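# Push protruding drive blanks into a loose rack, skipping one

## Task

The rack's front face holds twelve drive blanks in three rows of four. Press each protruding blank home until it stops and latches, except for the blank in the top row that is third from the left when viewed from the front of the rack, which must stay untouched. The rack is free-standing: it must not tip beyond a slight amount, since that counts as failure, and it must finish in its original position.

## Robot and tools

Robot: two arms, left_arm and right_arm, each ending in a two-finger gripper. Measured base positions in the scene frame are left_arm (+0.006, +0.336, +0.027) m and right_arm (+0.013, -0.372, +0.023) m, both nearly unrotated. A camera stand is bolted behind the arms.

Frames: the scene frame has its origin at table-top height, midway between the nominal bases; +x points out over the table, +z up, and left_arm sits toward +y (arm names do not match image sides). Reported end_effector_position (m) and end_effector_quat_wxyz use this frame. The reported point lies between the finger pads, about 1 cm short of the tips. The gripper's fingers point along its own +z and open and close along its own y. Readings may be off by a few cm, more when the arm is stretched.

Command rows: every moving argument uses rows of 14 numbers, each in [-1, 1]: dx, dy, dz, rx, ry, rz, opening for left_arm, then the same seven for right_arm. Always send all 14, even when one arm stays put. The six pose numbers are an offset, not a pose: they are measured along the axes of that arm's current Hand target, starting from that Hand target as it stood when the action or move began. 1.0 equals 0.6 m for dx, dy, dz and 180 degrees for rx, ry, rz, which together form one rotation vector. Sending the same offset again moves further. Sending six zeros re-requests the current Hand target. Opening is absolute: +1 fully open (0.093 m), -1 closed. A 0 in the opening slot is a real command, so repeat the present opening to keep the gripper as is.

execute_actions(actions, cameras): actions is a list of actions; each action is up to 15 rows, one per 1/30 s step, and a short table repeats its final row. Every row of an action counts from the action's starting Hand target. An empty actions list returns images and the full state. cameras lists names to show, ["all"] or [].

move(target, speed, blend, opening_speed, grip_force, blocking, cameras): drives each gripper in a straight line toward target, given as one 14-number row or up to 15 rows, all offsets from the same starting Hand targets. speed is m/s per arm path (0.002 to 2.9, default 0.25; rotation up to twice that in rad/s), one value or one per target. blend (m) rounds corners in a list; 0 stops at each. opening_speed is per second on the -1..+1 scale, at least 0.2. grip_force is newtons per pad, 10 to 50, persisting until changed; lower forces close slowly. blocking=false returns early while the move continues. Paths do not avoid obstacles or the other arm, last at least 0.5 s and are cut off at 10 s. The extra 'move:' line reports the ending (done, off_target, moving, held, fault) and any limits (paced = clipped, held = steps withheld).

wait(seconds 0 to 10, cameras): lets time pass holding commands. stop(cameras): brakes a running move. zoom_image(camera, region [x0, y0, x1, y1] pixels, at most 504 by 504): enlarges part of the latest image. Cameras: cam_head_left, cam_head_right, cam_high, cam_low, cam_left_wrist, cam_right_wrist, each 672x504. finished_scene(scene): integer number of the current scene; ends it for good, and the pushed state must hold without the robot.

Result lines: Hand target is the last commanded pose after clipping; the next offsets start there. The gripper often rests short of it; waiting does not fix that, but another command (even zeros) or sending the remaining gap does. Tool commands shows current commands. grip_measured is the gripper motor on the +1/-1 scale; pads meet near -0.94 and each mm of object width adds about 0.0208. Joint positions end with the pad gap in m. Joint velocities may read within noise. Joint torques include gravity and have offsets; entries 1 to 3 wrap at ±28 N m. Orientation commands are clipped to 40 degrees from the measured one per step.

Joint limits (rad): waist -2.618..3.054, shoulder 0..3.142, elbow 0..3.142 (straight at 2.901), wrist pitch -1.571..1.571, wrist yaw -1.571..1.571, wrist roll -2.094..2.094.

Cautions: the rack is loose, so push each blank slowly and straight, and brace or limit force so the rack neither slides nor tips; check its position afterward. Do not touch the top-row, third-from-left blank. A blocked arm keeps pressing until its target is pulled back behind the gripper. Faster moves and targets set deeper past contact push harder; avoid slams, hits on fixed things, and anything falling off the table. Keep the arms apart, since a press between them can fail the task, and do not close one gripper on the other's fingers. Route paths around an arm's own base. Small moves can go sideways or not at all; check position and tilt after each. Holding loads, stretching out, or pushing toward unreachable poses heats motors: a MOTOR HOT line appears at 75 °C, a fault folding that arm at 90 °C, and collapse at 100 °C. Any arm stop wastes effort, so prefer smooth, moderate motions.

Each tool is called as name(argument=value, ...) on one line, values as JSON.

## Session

execute_actions(actions=[], cameras=["cam_head_left","cam_head_right","cam_high"])

zoom_image(camera="cam_head_right", region=[150, 50, 400, 140])

zoom_image(camera="cam_head_left", region=[150, 50, 400, 140])

Scene clock: 0.00 s.
left_arm: end_effector_position=(+0.3800, +0.4050, +0.1086) grip_measured=+1.000 end_effector_quat_wxyz=(+0.559, -0.140, +0.813, +0.085) | right_arm: end_effector_position=(+0.3897, -0.3736, +0.0866) grip_measured=+1.000 end_effector_quat_wxyz=(+0.528, +0.008, +0.849, +0.015)
Joint positions: left_arm=[0.081 1.547 0.338 0.832 -0.218 -0.104 0.093] | right_arm=[-0.031 1.551 0.351 0.743 -0.033 0.022 0.093]
Joint velocities: within noise
Joint torques (N m): no reading
Heat: left arm: 35 °C; right arm: 36 °C.
Hand target: left_arm +0.3840, +0.4054, +0.1177; +0.571, -0.140, +0.804, +0.084 | right_arm +0.3927, -0.3736, +0.0926; +0.536, +0.008, +0.844, +0.015
Tool commands: left_gripper/opening=+1.0 right_gripper/opening=+1.0
Images, in order (width x height): cam_head_left 672x504, cam_head_right 672x504, cam_high 672x504.

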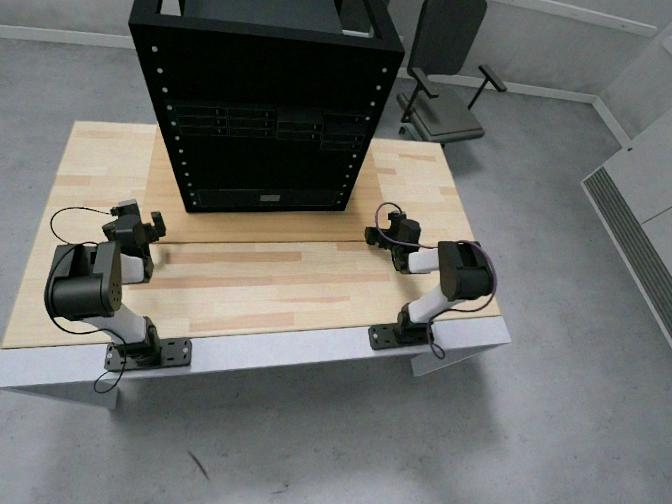

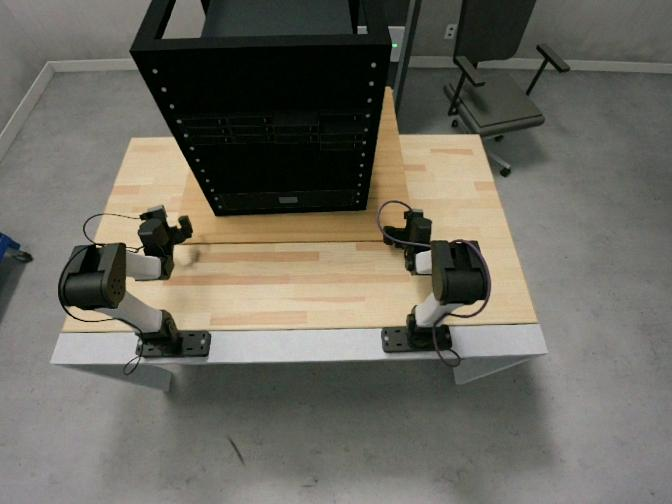

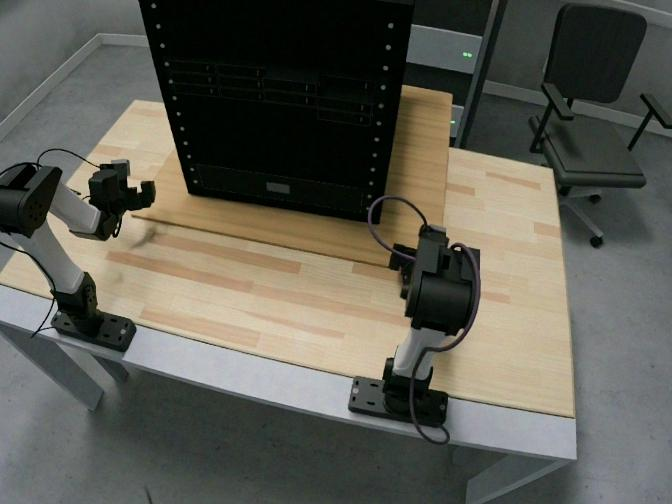

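Scaled by 2.016 from the camera's 672x504 image, which has a finer 960x720 frame.

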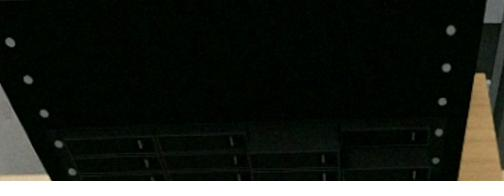

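Scaled by 2.016 from the camera's 672x504 image, which has a finer 960x720 frame.

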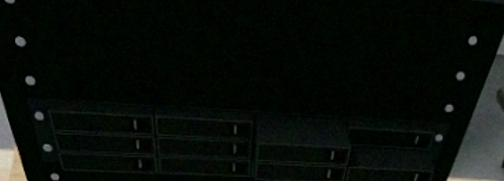

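zoom_image(camera="cam_head_right", region=[170, 100, 390, 160])

zoom_image(camera="cam_head_left", region=[150, 95, 390, 160])

zoom_image(camera="cam_high", region=[150, 50, 400, 130])

Scaled by 2.291 from the camera's 672x504 image, which has a finer 960x720 frame.

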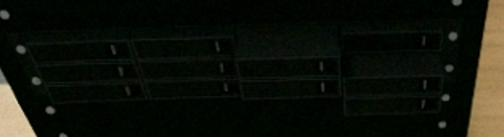

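Scaled by 2.100 from the camera's 672x504 image, which has a finer 960x720 frame.

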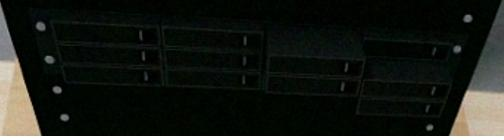

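Scaled by 2.016 from the camera's 672x504 image, which has a finer 960x720 frame.

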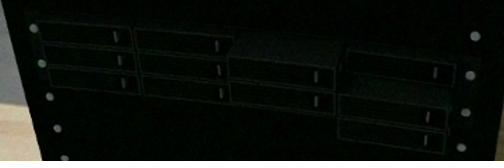

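move(target=[0,0,0,0,0,0,1, -0.4008,0.4097,-0.4965,-0.0833,-0.2082,-0.0199,-0.92], speed=0.35, cameras=["cam_right_wrist","cam_head_right"])

zoom_image(camera="cam_right_wrist", region=[0, 100, 330, 350])

zoom_image(camera="cam_right_wrist", region=[230, 130, 600, 400])

Scene clock: 46.47 s.
left_arm: end_effector_position=(+0.3800, +0.4050, +0.1086) grip_measured=+1.000 end_effector_quat_wxyz=(+0.559, -0.140, +0.813, +0.085) | right_arm: end_effector_position=(+0.2251, -0.1375, +0.4376) grip_measured=-0.918 end_effector_quat_wxyz=(+0.770, -0.098, +0.623, +0.100)
Joint positions: left_arm=[0.081 1.547 0.338 0.832 -0.218 -0.104 0.093] | right_arm=[1.277 0.993 0.827 0.539 0.973 -0.338 0.001]
Joint torques (N m): left_arm=[0.14 -5.19 7.23 1.97 -0.08 -0.08] | right_arm=[-0.1 -2.13 8.05 2 -0.04 0]
Heat: left arm: 40 °C; right arm: 48 °C.
Hand target: left_arm +0.3840, +0.4054, +0.1177; +0.571, -0.140, +0.804, +0.084 | right_arm +0.2251, -0.1403, +0.4453; +0.774, -0.082, +0.619, +0.104
Off the commanded pose: left_arm 0.010 m, 2 deg | right_arm 0.008 m, 2 deg.
move: done
camera_calibration:
cam_right_wrist: T_world_to_cam=[[0.297726, -0.954558, 0.0133248, -0.200465], [-0.21373, -0.0802529, -0.973591, 0.502878], [0.930418, 0.287016, -0.227911, 0.0153718], [0, 0, 0, 1]] pos_world=[0.152862, -0.15541, 0.495772]
Images, in order (width x height): cam_head_right 672x504, cam_right_wrist 672x504.

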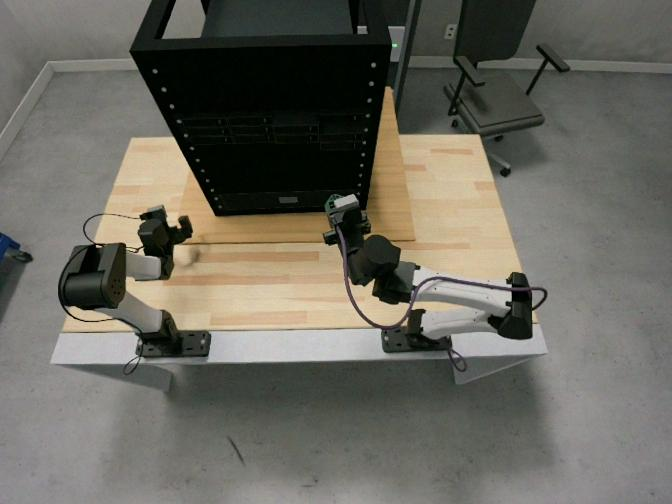

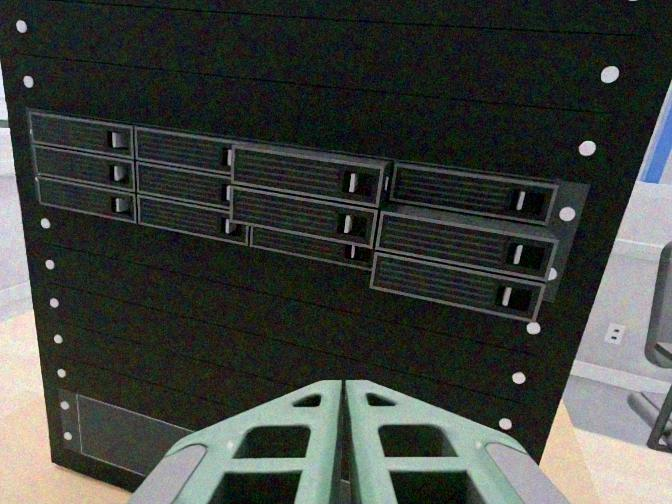

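Scaled by 1.527 from the camera's 672x504 image, which has a finer 960x720 frame.

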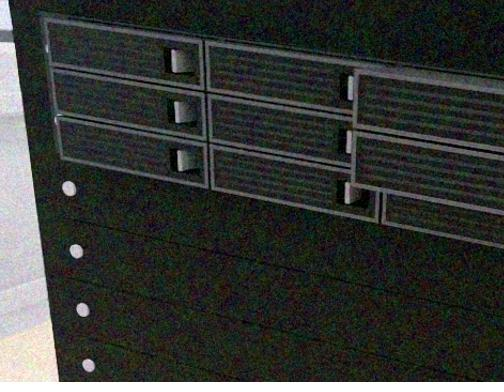

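Scaled by 1.362 from the camera's 672x504 image, which has a finer 960x720 frame.

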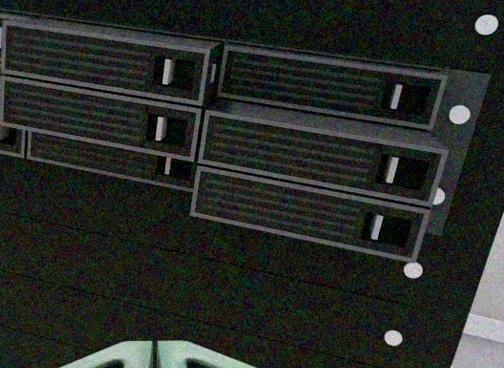

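move(target=[0,0,0,0,0,0,1, 0.0597,0.0728,0.2948,0,0,0,-0.92], speed=0.2, cameras=["cam_right_wrist"])

Scene clock: 77.53 s.
left_arm: end_effector_position=(+0.3800, +0.4050, +0.1086) grip_measured=+1.000 end_effector_quat_wxyz=(+0.559, -0.140, +0.813, +0.085) | right_arm: end_effector_position=(+0.3865, -0.0515, +0.4351) grip_measured=-0.918 end_effector_quat_wxyz=(+0.766, -0.095, +0.629, +0.086)
Joint positions: left_arm=[0.081 1.547 0.338 0.832 -0.218 -0.104 0.093] | right_arm=[0.901 1.598 1.3 0.536 0.638 -0.182 0.001]
Joint torques (N m): left_arm=[0.13 -5.19 7.23 1.98 -0.09 -0.08] | right_arm=[-0.59 -8.43 9.92 2.13 -0.22 0.33]
Heat: left arm: 42 °C; right arm: 49 °C.
Hand target: left_arm +0.3840, +0.4054, +0.1177; +0.571, -0.140, +0.804, +0.084 | right_arm +0.3878, -0.0509, +0.4494; +0.774, -0.082, +0.619, +0.104
Off the commanded pose: left_arm 0.010 m, 2 deg | right_arm 0.014 m, 3 deg.
move: off_target (right_arm)
camera_calibration:
cam_right_wrist: T_world_to_cam=[[0.273887, -0.961426, 0.0254222, -0.162781], [-0.227478, -0.0904406, -0.969574, 0.544946], [0.934473, 0.259771, -0.243474, -0.156198], [0, 0, 0, 1]] pos_world=[0.31451, -0.0666406, 0.494474]
Images, in order (width x height): cam_right_wrist 672x504.

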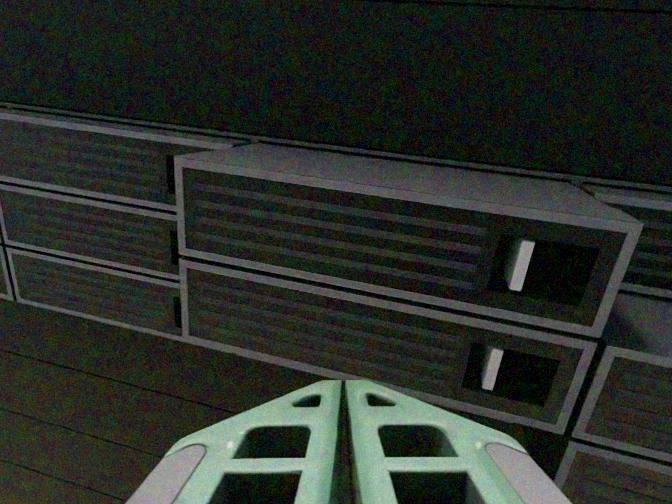

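move(target=[[0,0,0,0,0,0,1, -0.0007,-0.0053,0.0272,0,0,0,-0.92],[0,0,0,0,0,0,1, 0.0107,-0.0168,0.0778,0,0,0,-0.92]], speed=[0.08,0.035], blend=[0.004,0], cameras=["cam_right_wrist"])

Scene clock: 98.30 s.
left_arm: end_effector_position=(+0.3800, +0.4050, +0.1086) grip_measured=+1.000 end_effector_quat_wxyz=(+0.559, -0.140, +0.813, +0.085) | right_arm: end_effector_position=(+0.4323, -0.0498, +0.4426) grip_measured=-0.918 end_effector_quat_wxyz=(+0.768, -0.091, +0.628, +0.088)
Joint positions: left_arm=[0.081 1.547 0.338 0.832 -0.218 -0.104 0.093] | right_arm=[0.81 1.715 1.457 0.489 0.553 -0.152 0.001]
Joint torques (N m): left_arm=[0.14 -5.18 7.24 1.98 -0.08 -0.08] | right_arm=[-0.88 -9.06 10.06 2.15 -0.28 0.33]
Heat: left arm: 43 °C; right arm: 49 °C.
Hand target: left_arm +0.3840, +0.4054, +0.1177; +0.571, -0.140, +0.804, +0.084 | right_arm +0.4357, -0.0484, +0.4537; +0.774, -0.082, +0.619, +0.104
Off the commanded pose: left_arm 0.010 m, 2 deg | right_arm 0.011 m, 2 deg.
move: off_target (right_arm)
camera_calibration:
cam_right_wrist: T_world_to_cam=[[0.271594, -0.96227, 0.0165373, -0.168991], [-0.225171, -0.0802405, -0.97101, 0.562977], [0.9357, 0.259997, -0.238468, -0.200324], [0, 0, 0, 1]] pos_world=[0.360107, -0.065358, 0.50168]
Images, in order (width x height): cam_right_wrist 672x504.

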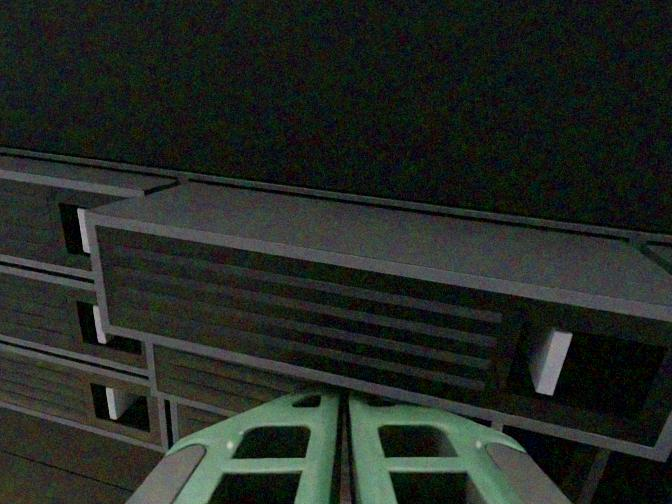

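move(target=[0,0,0,0,0,0,1, 0.0043,-0.0042,0.0192,0,0,0,-0.92], speed=0.035, cameras=["cam_right_wrist"])

Scene clock: 111.53 s.
left_arm: end_effector_position=(+0.3800, +0.4050, +0.1086) grip_measured=+1.000 end_effector_quat_wxyz=(+0.559, -0.140, +0.813, +0.085) | right_arm: end_effector_position=(+0.4401, -0.0487, +0.4429) grip_measured=-0.918 end_effector_quat_wxyz=(+0.766, -0.093, +0.631, +0.088)
Joint positions: left_arm=[0.081 1.547 0.338 0.832 -0.218 -0.104 0.093] | right_arm=[0.797 1.737 1.491 0.466 0.539 -0.146 0.001]
Joint torques (N m): left_arm=[0.16 -5.19 7.25 1.97 -0.08 -0.08] | right_arm=[-1.46 -8.25 10.55 2.3 -0.34 0.33]
Heat: left arm: 43 °C; right arm: 50 °C.
Hand target: left_arm +0.3840, +0.4054, +0.1177; +0.571, -0.140, +0.804, +0.084 | right_arm +0.4477, -0.0477, +0.4535; +0.774, -0.082, +0.619, +0.104
Off the commanded pose: left_arm 0.010 m, 2 deg | right_arm 0.013 m, 3 deg.
move: off_target (right_arm)
camera_calibration:
cam_right_wrist: T_world_to_cam=[[0.273222, -0.961772, 0.0185434, -0.17165], [-0.231108, -0.0843415, -0.969265, 0.566752], [0.933777, 0.260539, -0.245318, -0.203944], [0, 0, 0, 1]] pos_world=[0.368318, -0.0641522, 0.502485]
Images, in order (width x height): cam_right_wrist 672x504.

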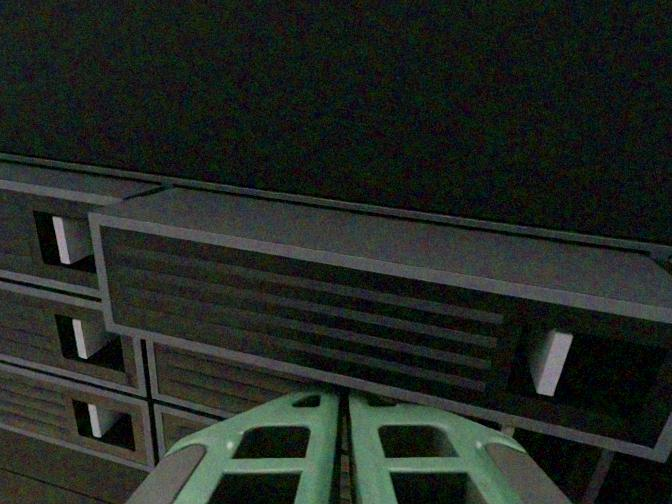

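zoom_image(camera="cam_right_wrist", region=[240, 330, 450, 480])

zoom_image(camera="cam_right_wrist", region=[20, 150, 270, 490])

Scaled by 2.400 from the camera's 672x504 image, which has a finer 960x720 frame.

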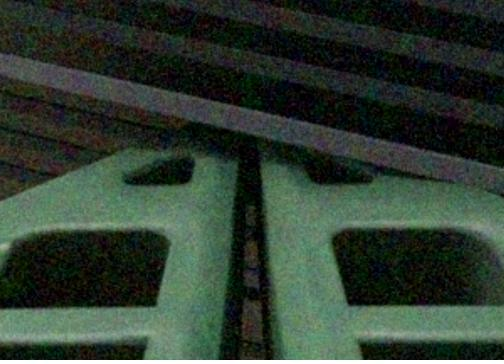

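Scaled by 1.482 from the camera's 672x504 image, which has a finer 960x720 frame.

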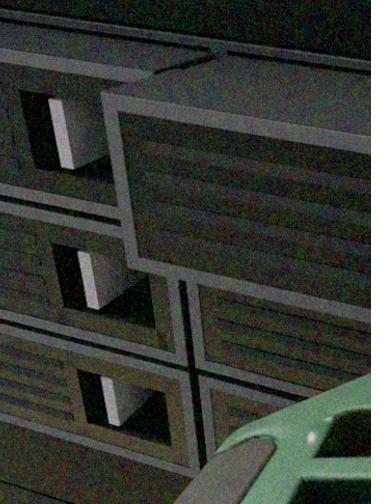

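move(target=[0,0,0,0,0,0,1, -0.0148,0.0207,-0.0968,0,0,0,-0.92], speed=0.06, cameras=["cam_right_wrist","cam_head_left"])

zoom_image(camera="cam_head_left", region=[150, 95, 390, 160])

Scene clock: 203.50 s.
left_arm: end_effector_position=(+0.3800, +0.4050, +0.1086) grip_measured=+1.000 end_effector_quat_wxyz=(+0.559, -0.140, +0.813, +0.085) | right_arm: end_effector_position=(+0.3969, -0.0407, +0.4280) grip_measured=-0.918 end_effector_quat_wxyz=(+0.760, -0.099, +0.636, +0.096)
Joint positions: left_arm=[0.081 1.547 0.338 0.832 -0.218 -0.104 0.093] | right_arm=[0.891 1.644 1.34 0.517 0.612 -0.153 0.001]
Joint torques (N m): left_arm=[0.16 -5.18 7.24 1.98 -0.08 -0.08] | right_arm=[0.03 -12.98 6.74 2.34 0.04 0.01]
Heat: left arm: 47 °C; right arm: 56 °C.
Hand target: left_arm +0.3840, +0.4054, +0.1177; +0.571, -0.140, +0.804, +0.084 | right_arm +0.3880, -0.0511, +0.4493; +0.774, -0.082, +0.619, +0.103
Off the commanded pose: left_arm 0.010 m, 2 deg | right_arm 0.025 m, 3 deg.
move: off_target (right_arm)
camera_calibration:
cam_right_wrist: T_world_to_cam=[[0.293693, -0.955758, 0.0164478, -0.158937], [-0.244015, -0.0915971, -0.965436, 0.546192], [0.92423, 0.279528, -0.260121, -0.158481], [0, 0, 0, 1]] pos_world=[0.32643, -0.0575763, 0.488704]
Images, in order (width x height): cam_head_left 672x504, cam_right_wrist 672x504.

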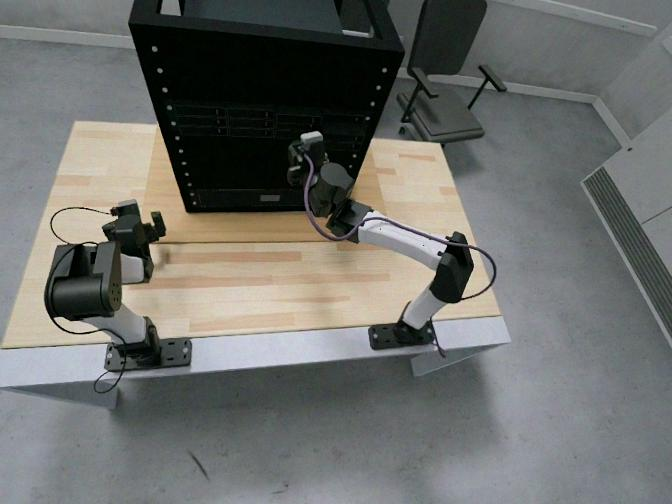

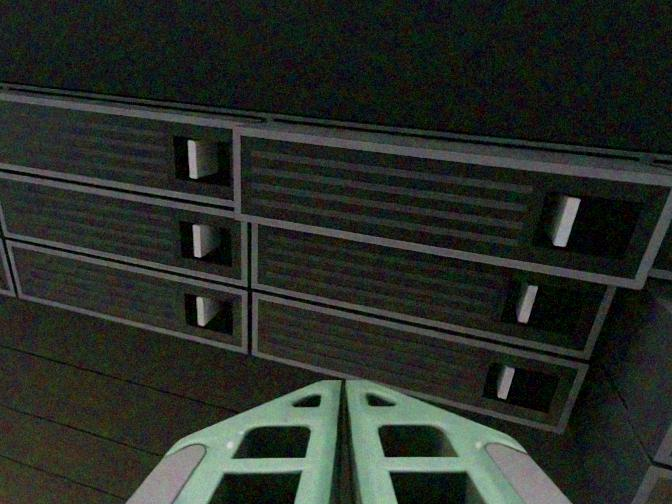

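Scaled by 2.100 from the camera's 672x504 image, which has a finer 960x720 frame.

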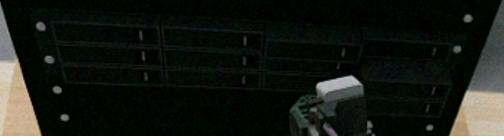

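move(target=[0,0,0,0,0,0,1, -0.0162,-0.1818,-0.05,0,0,0,-0.92], speed=0.2, cameras=["cam_right_wrist"])

Scene clock: 293.50 s.
left_arm: end_effector_position=(+0.3800, +0.4050, +0.1086) grip_measured=+1.000 end_effector_quat_wxyz=(+0.559, -0.140, +0.813, +0.085) | right_arm: end_effector_position=(+0.3905, -0.1616, +0.4443) grip_measured=-0.918 end_effector_quat_wxyz=(+0.768, -0.088, +0.627, +0.090)
Joint positions: left_arm=[0.081 1.547 0.338 0.832 -0.218 -0.104 0.093] | right_arm=[0.645 1.308 1.084 0.438 0.393 -0.106 0.001]
Joint torques (N m): left_arm=[0.14 -5.19 7.23 1.98 -0.08 -0.08] | right_arm=[-0.66 -7.72 6.83 2.22 -0.21 0.32]
Heat: left arm: 49 °C; right arm: 67 °C.
Hand target: left_arm +0.3840, +0.4054, +0.1177; +0.571, -0.140, +0.804, +0.084 | right_arm +0.3863, -0.1646, +0.4520; +0.774, -0.082, +0.619, +0.103
Off the commanded pose: left_arm 0.010 m, 2 deg | right_arm 0.009 m, 2 deg.
move: done
camera_calibration:
cam_right_wrist: T_world_to_cam=[[0.271276, -0.962444, 0.0105157, -0.262542], [-0.224291, -0.0738358, -0.971721, 0.547237], [0.936004, 0.261246, -0.235897, -0.132845], [0, 0, 0, 1]] pos_world=[0.318305, -0.177571, 0.503185]
Images, in order (width x height): cam_right_wrist 672x504.

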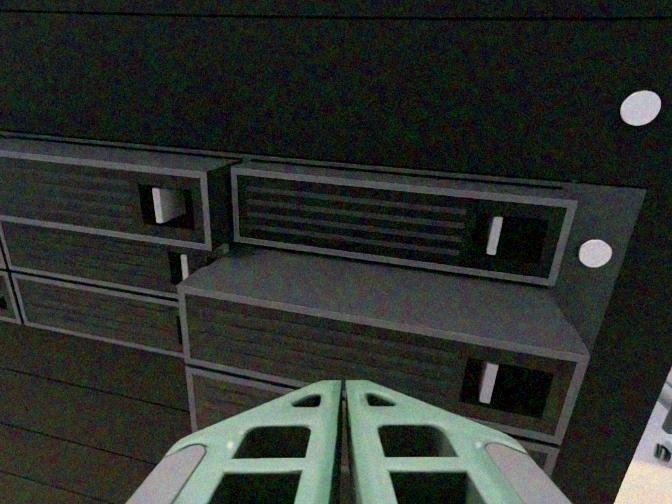

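move(target=[[0,0,0,0,0,0,1, 0.0083,-0.006,0.0212,0,0,0,-0.92],[0,0,0,0,0,0,1, 0.0295,-0.0247,0.1075,0,0,0,-0.92]], speed=[0.1,0.035], blend=[0.005,0], cameras=["cam_right_wrist"])

Scene clock: 310.53 s.
left_arm: end_effector_position=(+0.3800, +0.4050, +0.1086) grip_measured=+1.000 end_effector_quat_wxyz=(+0.559, -0.140, +0.813, +0.085) | right_arm: end_effector_position=(+0.4446, -0.1625, +0.4314) grip_measured=-0.918 end_effector_quat_wxyz=(+0.757, -0.092, +0.641, +0.087)
Joint positions: left_arm=[0.081 1.547 0.338 0.832 -0.218 -0.104 0.093] | right_arm=[0.54 1.471 1.201 0.441 0.293 -0.078 0.001]
Joint torques (N m): left_arm=[0.13 -5.18 7.24 1.97 -0.09 -0.08] | right_arm=[-1.69 -4.48 11.29 2.71 -0.36 0.33]
Heat: left arm: 49 °C; right arm: 66 °C.
Hand target: left_arm +0.3840, +0.4054, +0.1177; +0.571, -0.140, +0.804, +0.084 | right_arm +0.4546, -0.1613, +0.4490; +0.774, -0.082, +0.619, +0.104
Off the commanded pose: left_arm 0.010 m, 2 deg | right_arm 0.020 m, 4 deg.
move: off_target (right_arm)
camera_calibration:
cam_right_wrist: T_world_to_cam=[[0.270785, -0.962523, 0.0150157, -0.279635], [-0.255777, -0.0869775, -0.962815, 0.554779], [0.928038, 0.256875, -0.269743, -0.168801], [0, 0, 0, 1]] pos_world=[0.374274, -0.177541, 0.492816]
Images, in order (width x height): cam_right_wrist 672x504.

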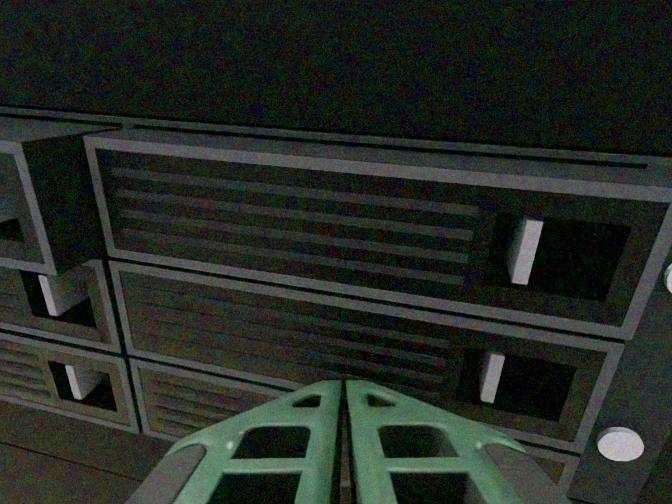

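move(target=[[0,0,0,0,0,0,1, -0.0193,0.0078,-0.0325,0,0,0,-0.92],[0,0,0,0,0,0,1, -0.0117,0.0005,0.001,0,0,0,-0.92],[0,0,0,0,0,0,1, 0.0358,0.0078,-0.0448,0,0,0,-0.92],[0,0,0,0,0,0,1, 0.0435,0.0005,-0.0113,0,0,0,-0.92],[0,0,0,0,0,0,1, -0.0252,0.0255,-0.1112,0,0,0,-0.92]], speed=[0.07,0.035,0.07,0.035,0.12], blend=[0.004,0,0.004,0,0], cameras=["cam_right_wrist"])

Scene clock: 345.10 s.
left_arm: end_effector_position=(+0.3800, +0.4050, +0.1086) grip_measured=+1.000 end_effector_quat_wxyz=(+0.559, -0.140, +0.813, +0.085) | right_arm: end_effector_position=(+0.3897, -0.1611, +0.4418) grip_measured=-0.918 end_effector_quat_wxyz=(+0.767, -0.086, +0.627, +0.105)
Joint positions: left_arm=[0.081 1.547 0.338 0.832 -0.218 -0.104 0.093] | right_arm=[0.639 1.302 1.069 0.449 0.371 -0.08 0.001]
Joint torques (N m): left_arm=[0.13 -5.18 7.24 1.97 -0.09 -0.09] | right_arm=[0.08 -7.65 6.86 2.24 0.06 0]
Heat: left arm: 50 °C; right arm: 69 °C.
Hand target: left_arm +0.3840, +0.4054, +0.1177; +0.571, -0.140, +0.804, +0.084 | right_arm +0.3846, -0.1645, +0.4491; +0.774, -0.082, +0.619, +0.104
Off the commanded pose: left_arm 0.010 m, 2 deg | right_arm 0.009 m, 1 deg.
move: done
camera_calibration:
cam_right_wrist: T_world_to_cam=[[0.291594, -0.956473, -0.0114907, -0.259088], [-0.226105, -0.0572489, -0.972419, 0.548302], [0.929435, 0.286149, -0.232957, -0.127465], [0, 0, 0, 1]] pos_world=[0.317993, -0.179947, 0.500509]
Images, in order (width x height): cam_right_wrist 672x504.

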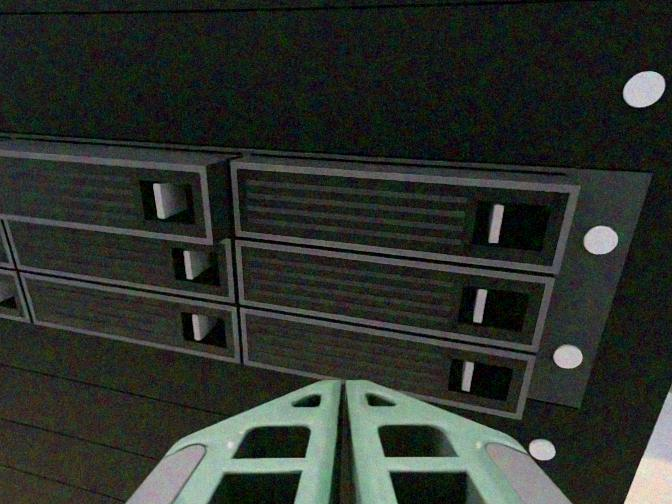

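move(target=[0,0,0,0,0,0,1, 0.0342,-0.0287,-0.2278,0,0.48,0,-0.92], speed=0.35, cameras=["cam_head_left","cam_head_right"])

zoom_image(camera="cam_head_left", region=[150, 95, 390, 160])

zoom_image(camera="cam_head_right", region=[170, 100, 390, 160])

Scene clock: 358.27 s.
left_arm: end_effector_position=(+0.3800, +0.4050, +0.1086) grip_measured=+1.000 end_effector_quat_wxyz=(+0.559, -0.140, +0.813, +0.085) | right_arm: end_effector_position=(+0.2819, -0.2023, +0.4111) grip_measured=-0.918 end_effector_quat_wxyz=(+0.343, -0.135, +0.924, +0.105)
Joint positions: left_arm=[0.081 1.547 0.338 0.832 -0.218 -0.104 0.093] | right_arm=[0.616 1.476 2.105 -1.475 0.125 0.293 0.001]
Joint torques (N m): left_arm=[0.13 -5.19 7.23 1.98 -0.08 -0.08] | right_arm=[-0.83 -6.41 4.19 0.76 -0.07 0.23]
Heat: left arm: 50 °C; right arm: 69 °C.
Hand target: left_arm +0.3840, +0.4054, +0.1177; +0.571, -0.140, +0.804, +0.084 | right_arm +0.2647, -0.2148, +0.3990; +0.141, -0.131, +0.981, +0.019
Off the commanded pose: left_arm 0.010 m, 2 deg | right_arm 0.024 m, 26 deg.
joint sent to its limit (right arm) — joint 4 (wrist pitch), lower limit. The joint targets are off in orientation, not in position.
move: off_target (right_arm)
Images, in order (width x height): cam_head_left 672x504, cam_head_right 672x504.

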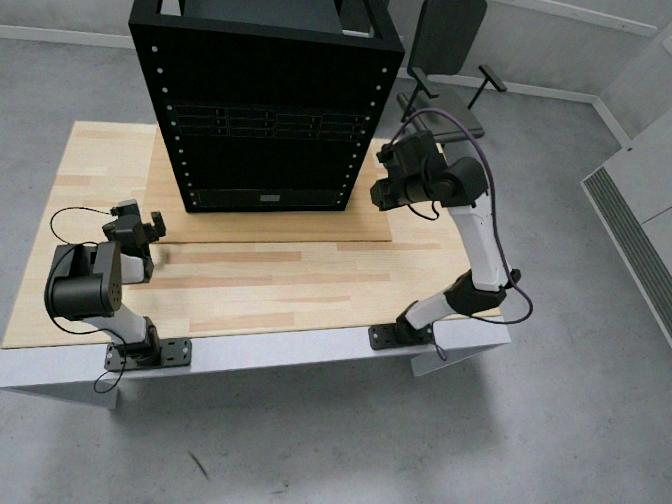

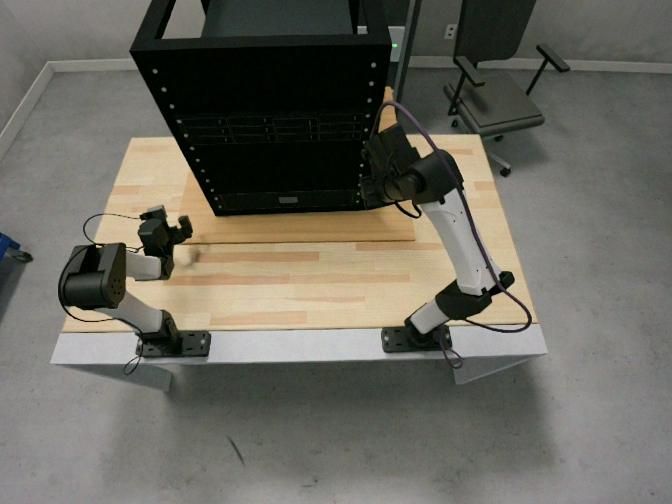

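Scaled by 2.100 from the camera's 672x504 image, which has a finer 960x720 frame.

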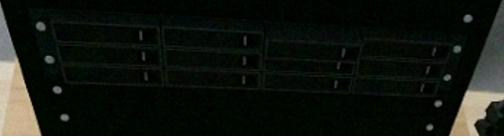

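Scaled by 2.291 from the camera's 672x504 image, which has a finer 960x720 frame.

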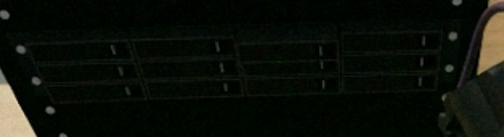

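move(target=[0,0,0,0,0,0,1, -0.3012,0.207,-0.0575,-0.3541,-0.3222,0.4391,0.31], speed=0.3, cameras=["cam_right_wrist","cam_head_right","cam_low"])

Scene clock: 403.90 s.
left_arm: end_effector_position=(+0.3800, +0.4050, +0.1086) grip_measured=+1.000 end_effector_quat_wxyz=(+0.559, -0.140, +0.813, +0.085) | right_arm: end_effector_position=(+0.3896, -0.0518, +0.4702) grip_measured=+0.309 end_effector_quat_wxyz=(+0.415, +0.432, +0.541, +0.590)
Joint positions: left_arm=[0.081 1.547 0.338 0.832 -0.218 -0.104 0.093] | right_arm=[0.891 1.605 1.603 0.053 0.62 1.602 0.06]
Joint torques (N m): left_arm=[0.14 -5.18 7.23 1.98 -0.08 -0.08] | right_arm=[0.05 -7.87 9.68 2.33 0.2 0.2]
Heat: left arm: 51 °C; right arm: 61 °C.
Hand target: left_arm +0.3840, +0.4054, +0.1177; +0.571, -0.140, +0.804, +0.084 | right_arm +0.3902, -0.0521, +0.4830; +0.417, +0.440, +0.520, +0.602
Off the commanded pose: left_arm 0.010 m, 2 deg | right_arm 0.013 m, 3 deg.
move: off_target (right_arm)
camera_calibration:
cam_right_wrist: T_world_to_cam=[[0.0367372, 0.0902791, -0.995239, 0.461972], [-0.660676, 0.749405, 0.0435917, 0.315419], [0.749772, 0.655929, 0.0871763, -0.213461], [0, 0, 0, 1]] pos_world=[0.351465, -0.138068, 0.464631]
Images, in order (width x height): cam_head_right 672x504, cam_low 672x504, cam_right_wrist 672x504.

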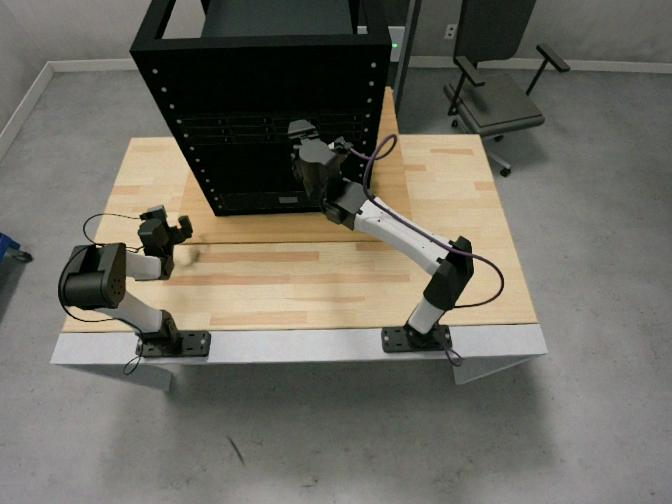

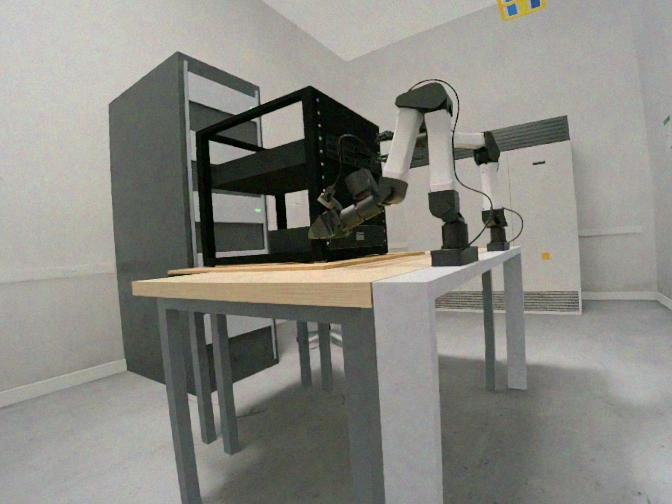

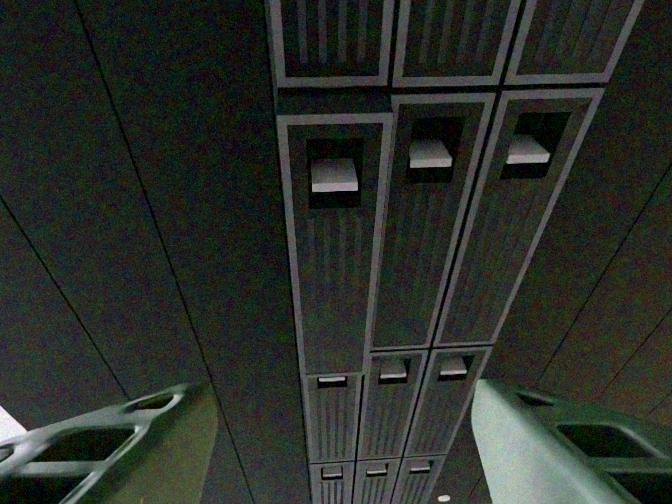

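move(target=[0,0,0,0,0,0,1, -0.0008,0.003,0.055,0,0,0,0.31], speed=0.1, cameras=["cam_right_wrist"])

Scene clock: 448.83 s.
left_arm: end_effector_position=(+0.3800, +0.4050, +0.1086) grip_measured=+1.000 end_effector_quat_wxyz=(+0.559, -0.140, +0.813, +0.085) | right_arm: end_effector_position=(+0.4202, -0.0441, +0.4774) grip_measured=+0.309 end_effector_quat_wxyz=(+0.420, +0.437, +0.531, +0.592)
Joint positions: left_arm=[0.081 1.547 0.338 0.832 -0.218 -0.104 0.093] | right_arm=[0.846 1.716 1.741 0.039 0.593 1.606 0.06]
Joint torques (N m): left_arm=[0.14 -5.18 7.21 1.97 -0.08 -0.08] | right_arm=[-0.58 -9.14 9.68 2.12 -0.07 0.2]
Heat: left arm: 52 °C; right arm: 70 °C.
Hand target: left_arm +0.3840, +0.4054, +0.1177; +0.571, -0.140, +0.804, +0.084 | right_arm +0.4221, -0.0442, +0.4870; +0.417, +0.440, +0.520, +0.602
Off the commanded pose: left_arm 0.010 m, 2 deg | right_arm 0.010 m, 2 deg.
move: done
camera_calibration:
cam_right_wrist: T_world_to_cam=[[0.0471002, 0.103484, -0.993515, 0.462635], [-0.647407, 0.760598, 0.0485316, 0.322291], [0.760688, 0.640923, 0.102821, -0.254833], [0, 0, 0, 1]] pos_world=[0.380712, -0.129681, 0.470196]
Images, in order (width x height): cam_right_wrist 672x504.

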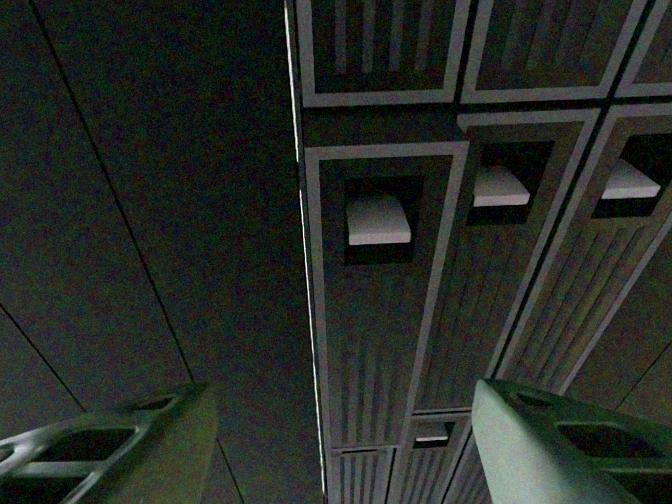

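move(target=[0,0,0,0,0,0,1, -0.01,-0.01,0.0457,0,0,0,0.31], speed=0.08, cameras=["cam_right_wrist"])

Scene clock: 463.80 s.
left_arm: end_effector_position=(+0.3800, +0.4050, +0.1086) grip_measured=+1.000 end_effector_quat_wxyz=(+0.559, -0.140, +0.813, +0.085) | right_arm: end_effector_position=(+0.4450, -0.0424, +0.4754) grip_measured=+0.309 end_effector_quat_wxyz=(+0.419, +0.437, +0.532, +0.592)
Joint positions: left_arm=[0.081 1.547 0.338 0.832 -0.218 -0.104 0.093] | right_arm=[0.8 1.786 1.818 0.029 0.546 1.611 0.06]
Joint torques (N m): left_arm=[0.14 -5.16 7.24 1.97 -0.08 -0.08] | right_arm=[-0.98 -9.1 9.7 2.24 -0.11 0.21]
Heat: left arm: 52 °C; right arm: 67 °C.
Hand target: left_arm +0.3840, +0.4054, +0.1177; +0.571, -0.140, +0.804, +0.084 | right_arm +0.4504, -0.0423, +0.4826; +0.417, +0.440, +0.520, +0.602
Off the commanded pose: left_arm 0.010 m, 2 deg | right_arm 0.009 m, 2 deg.
move: done
camera_calibration:
cam_right_wrist: T_world_to_cam=[[0.0460675, 0.104405, -0.993467, 0.459812], [-0.648642, 0.759467, 0.0497359, 0.337012], [0.759698, 0.642113, 0.102708, -0.274055], [0, 0, 0, 1]] pos_world=[0.405617, -0.127982, 0.468194]
Images, in order (width x height): cam_right_wrist 672x504.

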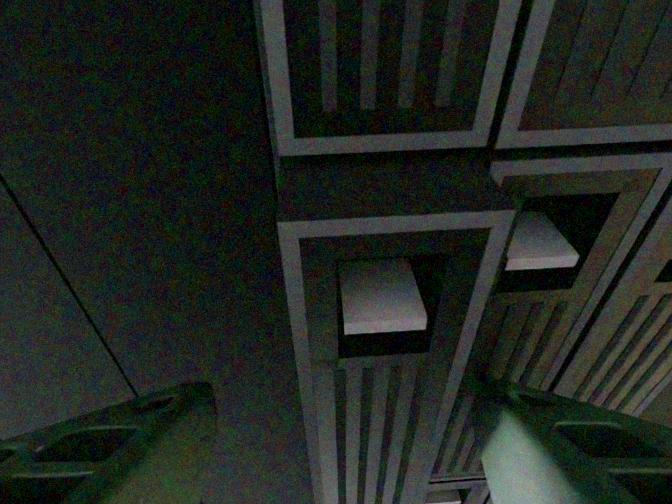

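move(target=[[0,0,0,0,0,0,1, -0.001,-0.0133,0.0049,0,0,0,0.31],[0,0,0,0,0,0,1, -0.001,-0.0133,0.0049,0,0,0,-0.52]], speed=0.05, grip_force=30, cameras=["cam_right_wrist"])

Scene clock: 482.07 s.
left_arm: end_effector_position=(+0.3800, +0.4050, +0.1086) grip_measured=+1.000 end_effector_quat_wxyz=(+0.559, -0.140, +0.813, +0.085) | right_arm: end_effector_position=(+0.4455, -0.0398, +0.4696) grip_measured=-0.438 end_effector_quat_wxyz=(+0.413, +0.438, +0.539, +0.589)
Joint positions: left_arm=[0.081 1.547 0.338 0.832 -0.218 -0.104 0.093] | right_arm=[0.8 1.789 1.818 0.011 0.536 1.622 0.024]
Joint torques (N m): left_arm=[0.13 -5.18 7.23 1.98 -0.09 -0.08] | right_arm=[-1.28 -9.11 7.39 2.75 -0.04 0.1]
Heat: left arm: 52 °C; right arm: 71 °C.
Hand target: left_arm +0.3840, +0.4054, +0.1177; +0.571, -0.140, +0.804, +0.084 | right_arm +0.4537, -0.0411, +0.4747; +0.417, +0.440, +0.520, +0.602
Off the commanded pose: left_arm 0.010 m, 2 deg | right_arm 0.010 m, 3 deg.
grip_force (N): 30, 30
move: off_target (right_arm)
camera_calibration:
cam_right_wrist: T_world_to_cam=[[0.027527, 0.0982966, -0.994776, 0.462453], [-0.655521, 0.753077, 0.0562743, 0.335329], [0.754675, 0.650548, 0.0851654, -0.264716], [0, 0, 0, 1]] pos_world=[0.40686, -0.125776, 0.463711]
Images, in order (width x height): cam_right_wrist 672x504.

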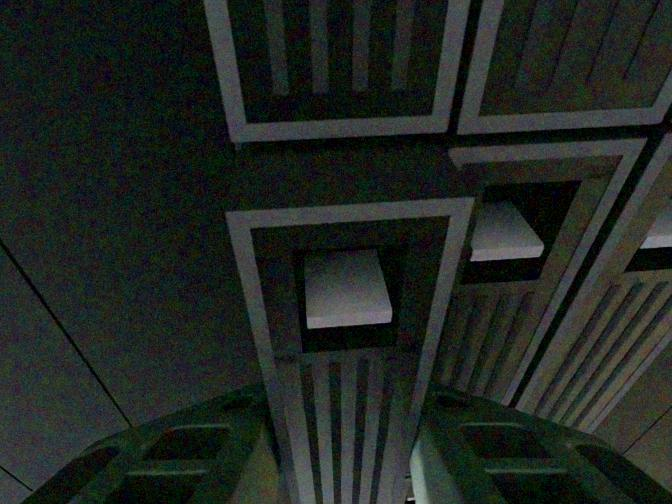

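move(target=[0,0,0,0,0,0,1, 0.0114,0,-0.0521,0,0,0,-0.52], speed=0.05, cameras=["cam_right_wrist"])

Scene clock: 490.83 s.
left_arm: end_effector_position=(+0.3800, +0.4050, +0.1086) grip_measured=+1.000 end_effector_quat_wxyz=(+0.559, -0.140, +0.813, +0.085) | right_arm: end_effector_position=(+0.4317, -0.0391, +0.4684) grip_measured=-0.459 end_effector_quat_wxyz=(+0.418, +0.436, +0.523, +0.601)
Joint positions: left_arm=[0.081 1.547 0.338 0.832 -0.218 -0.104 0.093] | right_arm=[0.83 1.748 1.722 0.113 0.574 1.611 0.023]
Joint torques (N m): left_arm=[0.16 -5.18 7.23 1.97 -0.09 -0.08] | right_arm=[0.75 -13.22 5.64 1.93 0.13 0.14]
Heat: left arm: 52 °C; right arm: 72 °C.
Hand target: left_arm +0.3840, +0.4054, +0.1177; +0.571, -0.140, +0.804, +0.084 | right_arm +0.4218, -0.0427, +0.4732; +0.417, +0.440, +0.520, +0.602
Off the commanded pose: left_arm 0.010 m, 2 deg | right_arm 0.012 m, 1 deg.
grip_force (N): 30, 30
move: off_target (right_arm)
camera_calibration:
cam_right_wrist: T_world_to_cam=[[0.0611413, 0.124341, -0.990354, 0.446005], [-0.650949, 0.757135, 0.0548727, 0.324724], [0.756655, 0.641315, 0.127232, -0.275551], [0, 0, 0, 1]] pos_world=[0.392607, -0.124601, 0.458943]
Images, in order (width x height): cam_right_wrist 672x504.

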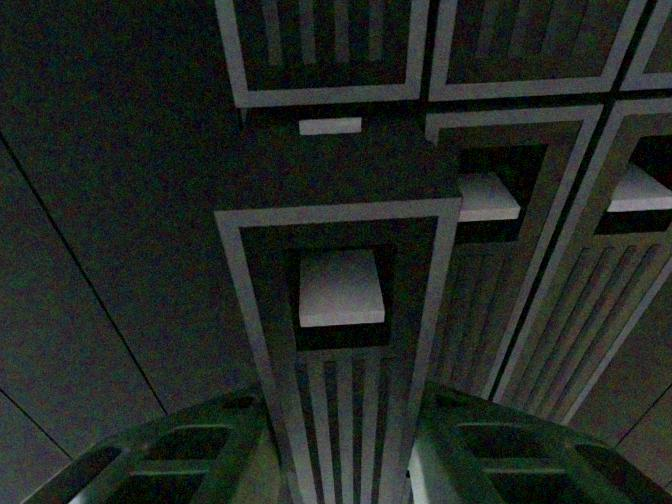

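move(target=[0,0,0,0,0,0,1, 0.0057,0,-0.026,0,0,0,-0.52], speed=0.05, cameras=["cam_right_wrist"])

Scene clock: 538.23 s.
left_arm: end_effector_position=(+0.3800, +0.4050, +0.1086) grip_measured=+1.000 end_effector_quat_wxyz=(+0.559, -0.140, +0.813, +0.085) | right_arm: end_effector_position=(+0.4153, -0.0394, +0.4679) grip_measured=-0.460 end_effector_quat_wxyz=(+0.418, +0.437, +0.522, +0.602)
Joint positions: left_arm=[0.081 1.547 0.338 0.832 -0.218 -0.104 0.093] | right_arm=[0.863 1.704 1.668 0.125 0.607 1.609 0.023]
Joint torques (N m): left_arm=[0.16 -5.16 7.24 1.98 -0.08 -0.08] | right_arm=[0.69 -12.72 5.75 1.91 0.12 0.13]
Heat: left arm: 53 °C; right arm: 69 °C.
Hand target: left_arm +0.3840, +0.4054, +0.1177; +0.571, -0.140, +0.804, +0.084 | right_arm +0.4058, -0.0434, +0.4725; +0.417, +0.440, +0.520, +0.602
Off the commanded pose: left_arm 0.010 m, 2 deg | right_arm 0.011 m, 0 deg.
grip_force (N): 30, 30
move: off_target (right_arm)
camera_calibration:
cam_right_wrist: T_world_to_cam=[[0.0611569, 0.125733, -0.990177, 0.44654], [-0.650608, 0.757347, 0.0559843, 0.313632], [0.756947, 0.640794, 0.12812, -0.263377], [0, 0, 0, 1]] pos_world=[0.376105, -0.124903, 0.458339]
Images, in order (width x height): cam_right_wrist 672x504.

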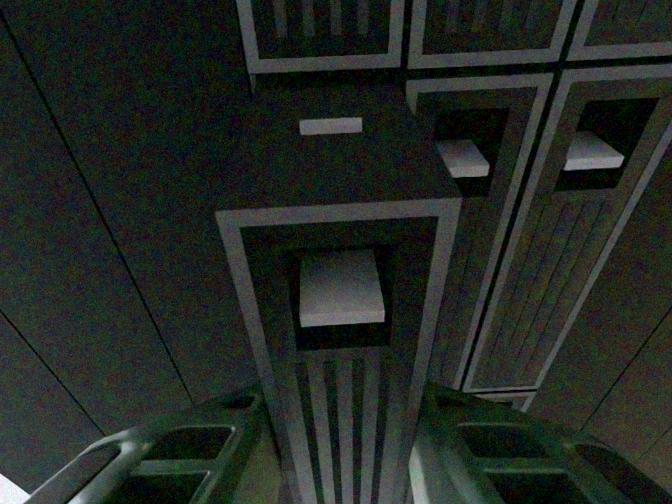

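move(target=[[0,0,0,0,0,0,1, 0,0,0,0,0,0,0.25],[0,0,0,0,0,0,1, 0.0178,0,-0.0815,0,0,0,0.25],[0,0,0,0,0,0,1, 0.0032,-0.033,-0.0837,-0.0393,-0.0357,-0.5294,0.25],[0,0,0,0,0,0,1, -0.0077,-0.0355,-0.0348,-0.0393,-0.0357,-0.5294,0.25]], speed=[0.1,0.12,0.35,0.08], blend=[0,0.01,0,0], grip_force=50, cameras=["cam_right_wrist"])

Scene clock: 568.80 s.
left_arm: end_effector_position=(+0.3800, +0.4050, +0.1086) grip_measured=+1.000 end_effector_quat_wxyz=(+0.559, -0.140, +0.813, +0.085) | right_arm: end_effector_position=(+0.3862, -0.0526, +0.4365) grip_measured=+0.249 end_effector_quat_wxyz=(+0.767, -0.092, +0.629, +0.088)
Joint positions: left_arm=[0.081 1.547 0.338 0.832 -0.218 -0.104 0.093] | right_arm=[0.901 1.595 1.302 0.533 0.64 -0.175 0.057]
Joint torques (N m): left_arm=[0.13 -5.2 7.21 1.97 -0.08 -0.09] | right_arm=[-0.58 -8.08 9.99 2.13 -0.23 0.27]
Heat: left arm: 53 °C; right arm: 67 °C.
Hand target: left_arm +0.3840, +0.4054, +0.1177; +0.571, -0.140, +0.804, +0.084 | right_arm +0.3879, -0.0509, +0.4493; +0.774, -0.082, +0.620, +0.103
Off the commanded pose: left_arm 0.010 m, 2 deg | right_arm 0.013 m, 2 deg.
move: off_target (right_arm)
camera_calibration:
cam_right_wrist: T_world_to_cam=[[0.272905, -0.96188, 0.0175873, -0.160027], [-0.228378, -0.0825325, -0.970068, 0.547077], [0.934541, 0.26072, -0.242196, -0.155798], [0, 0, 0, 1]] pos_world=[0.314212, -0.0681556, 0.495783]
Images, in order (width x height): cam_right_wrist 672x504.

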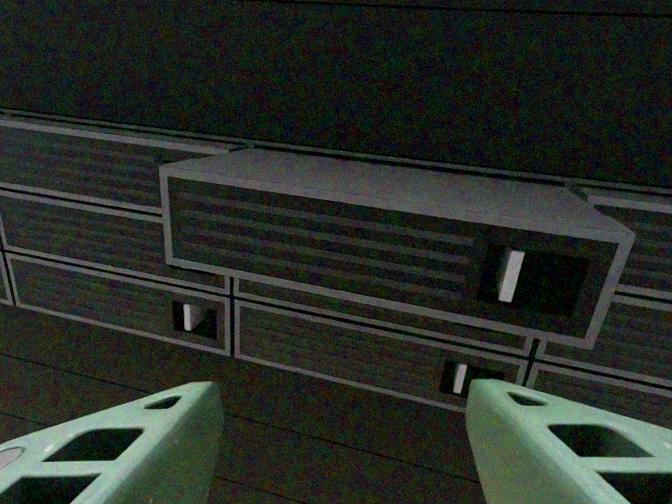

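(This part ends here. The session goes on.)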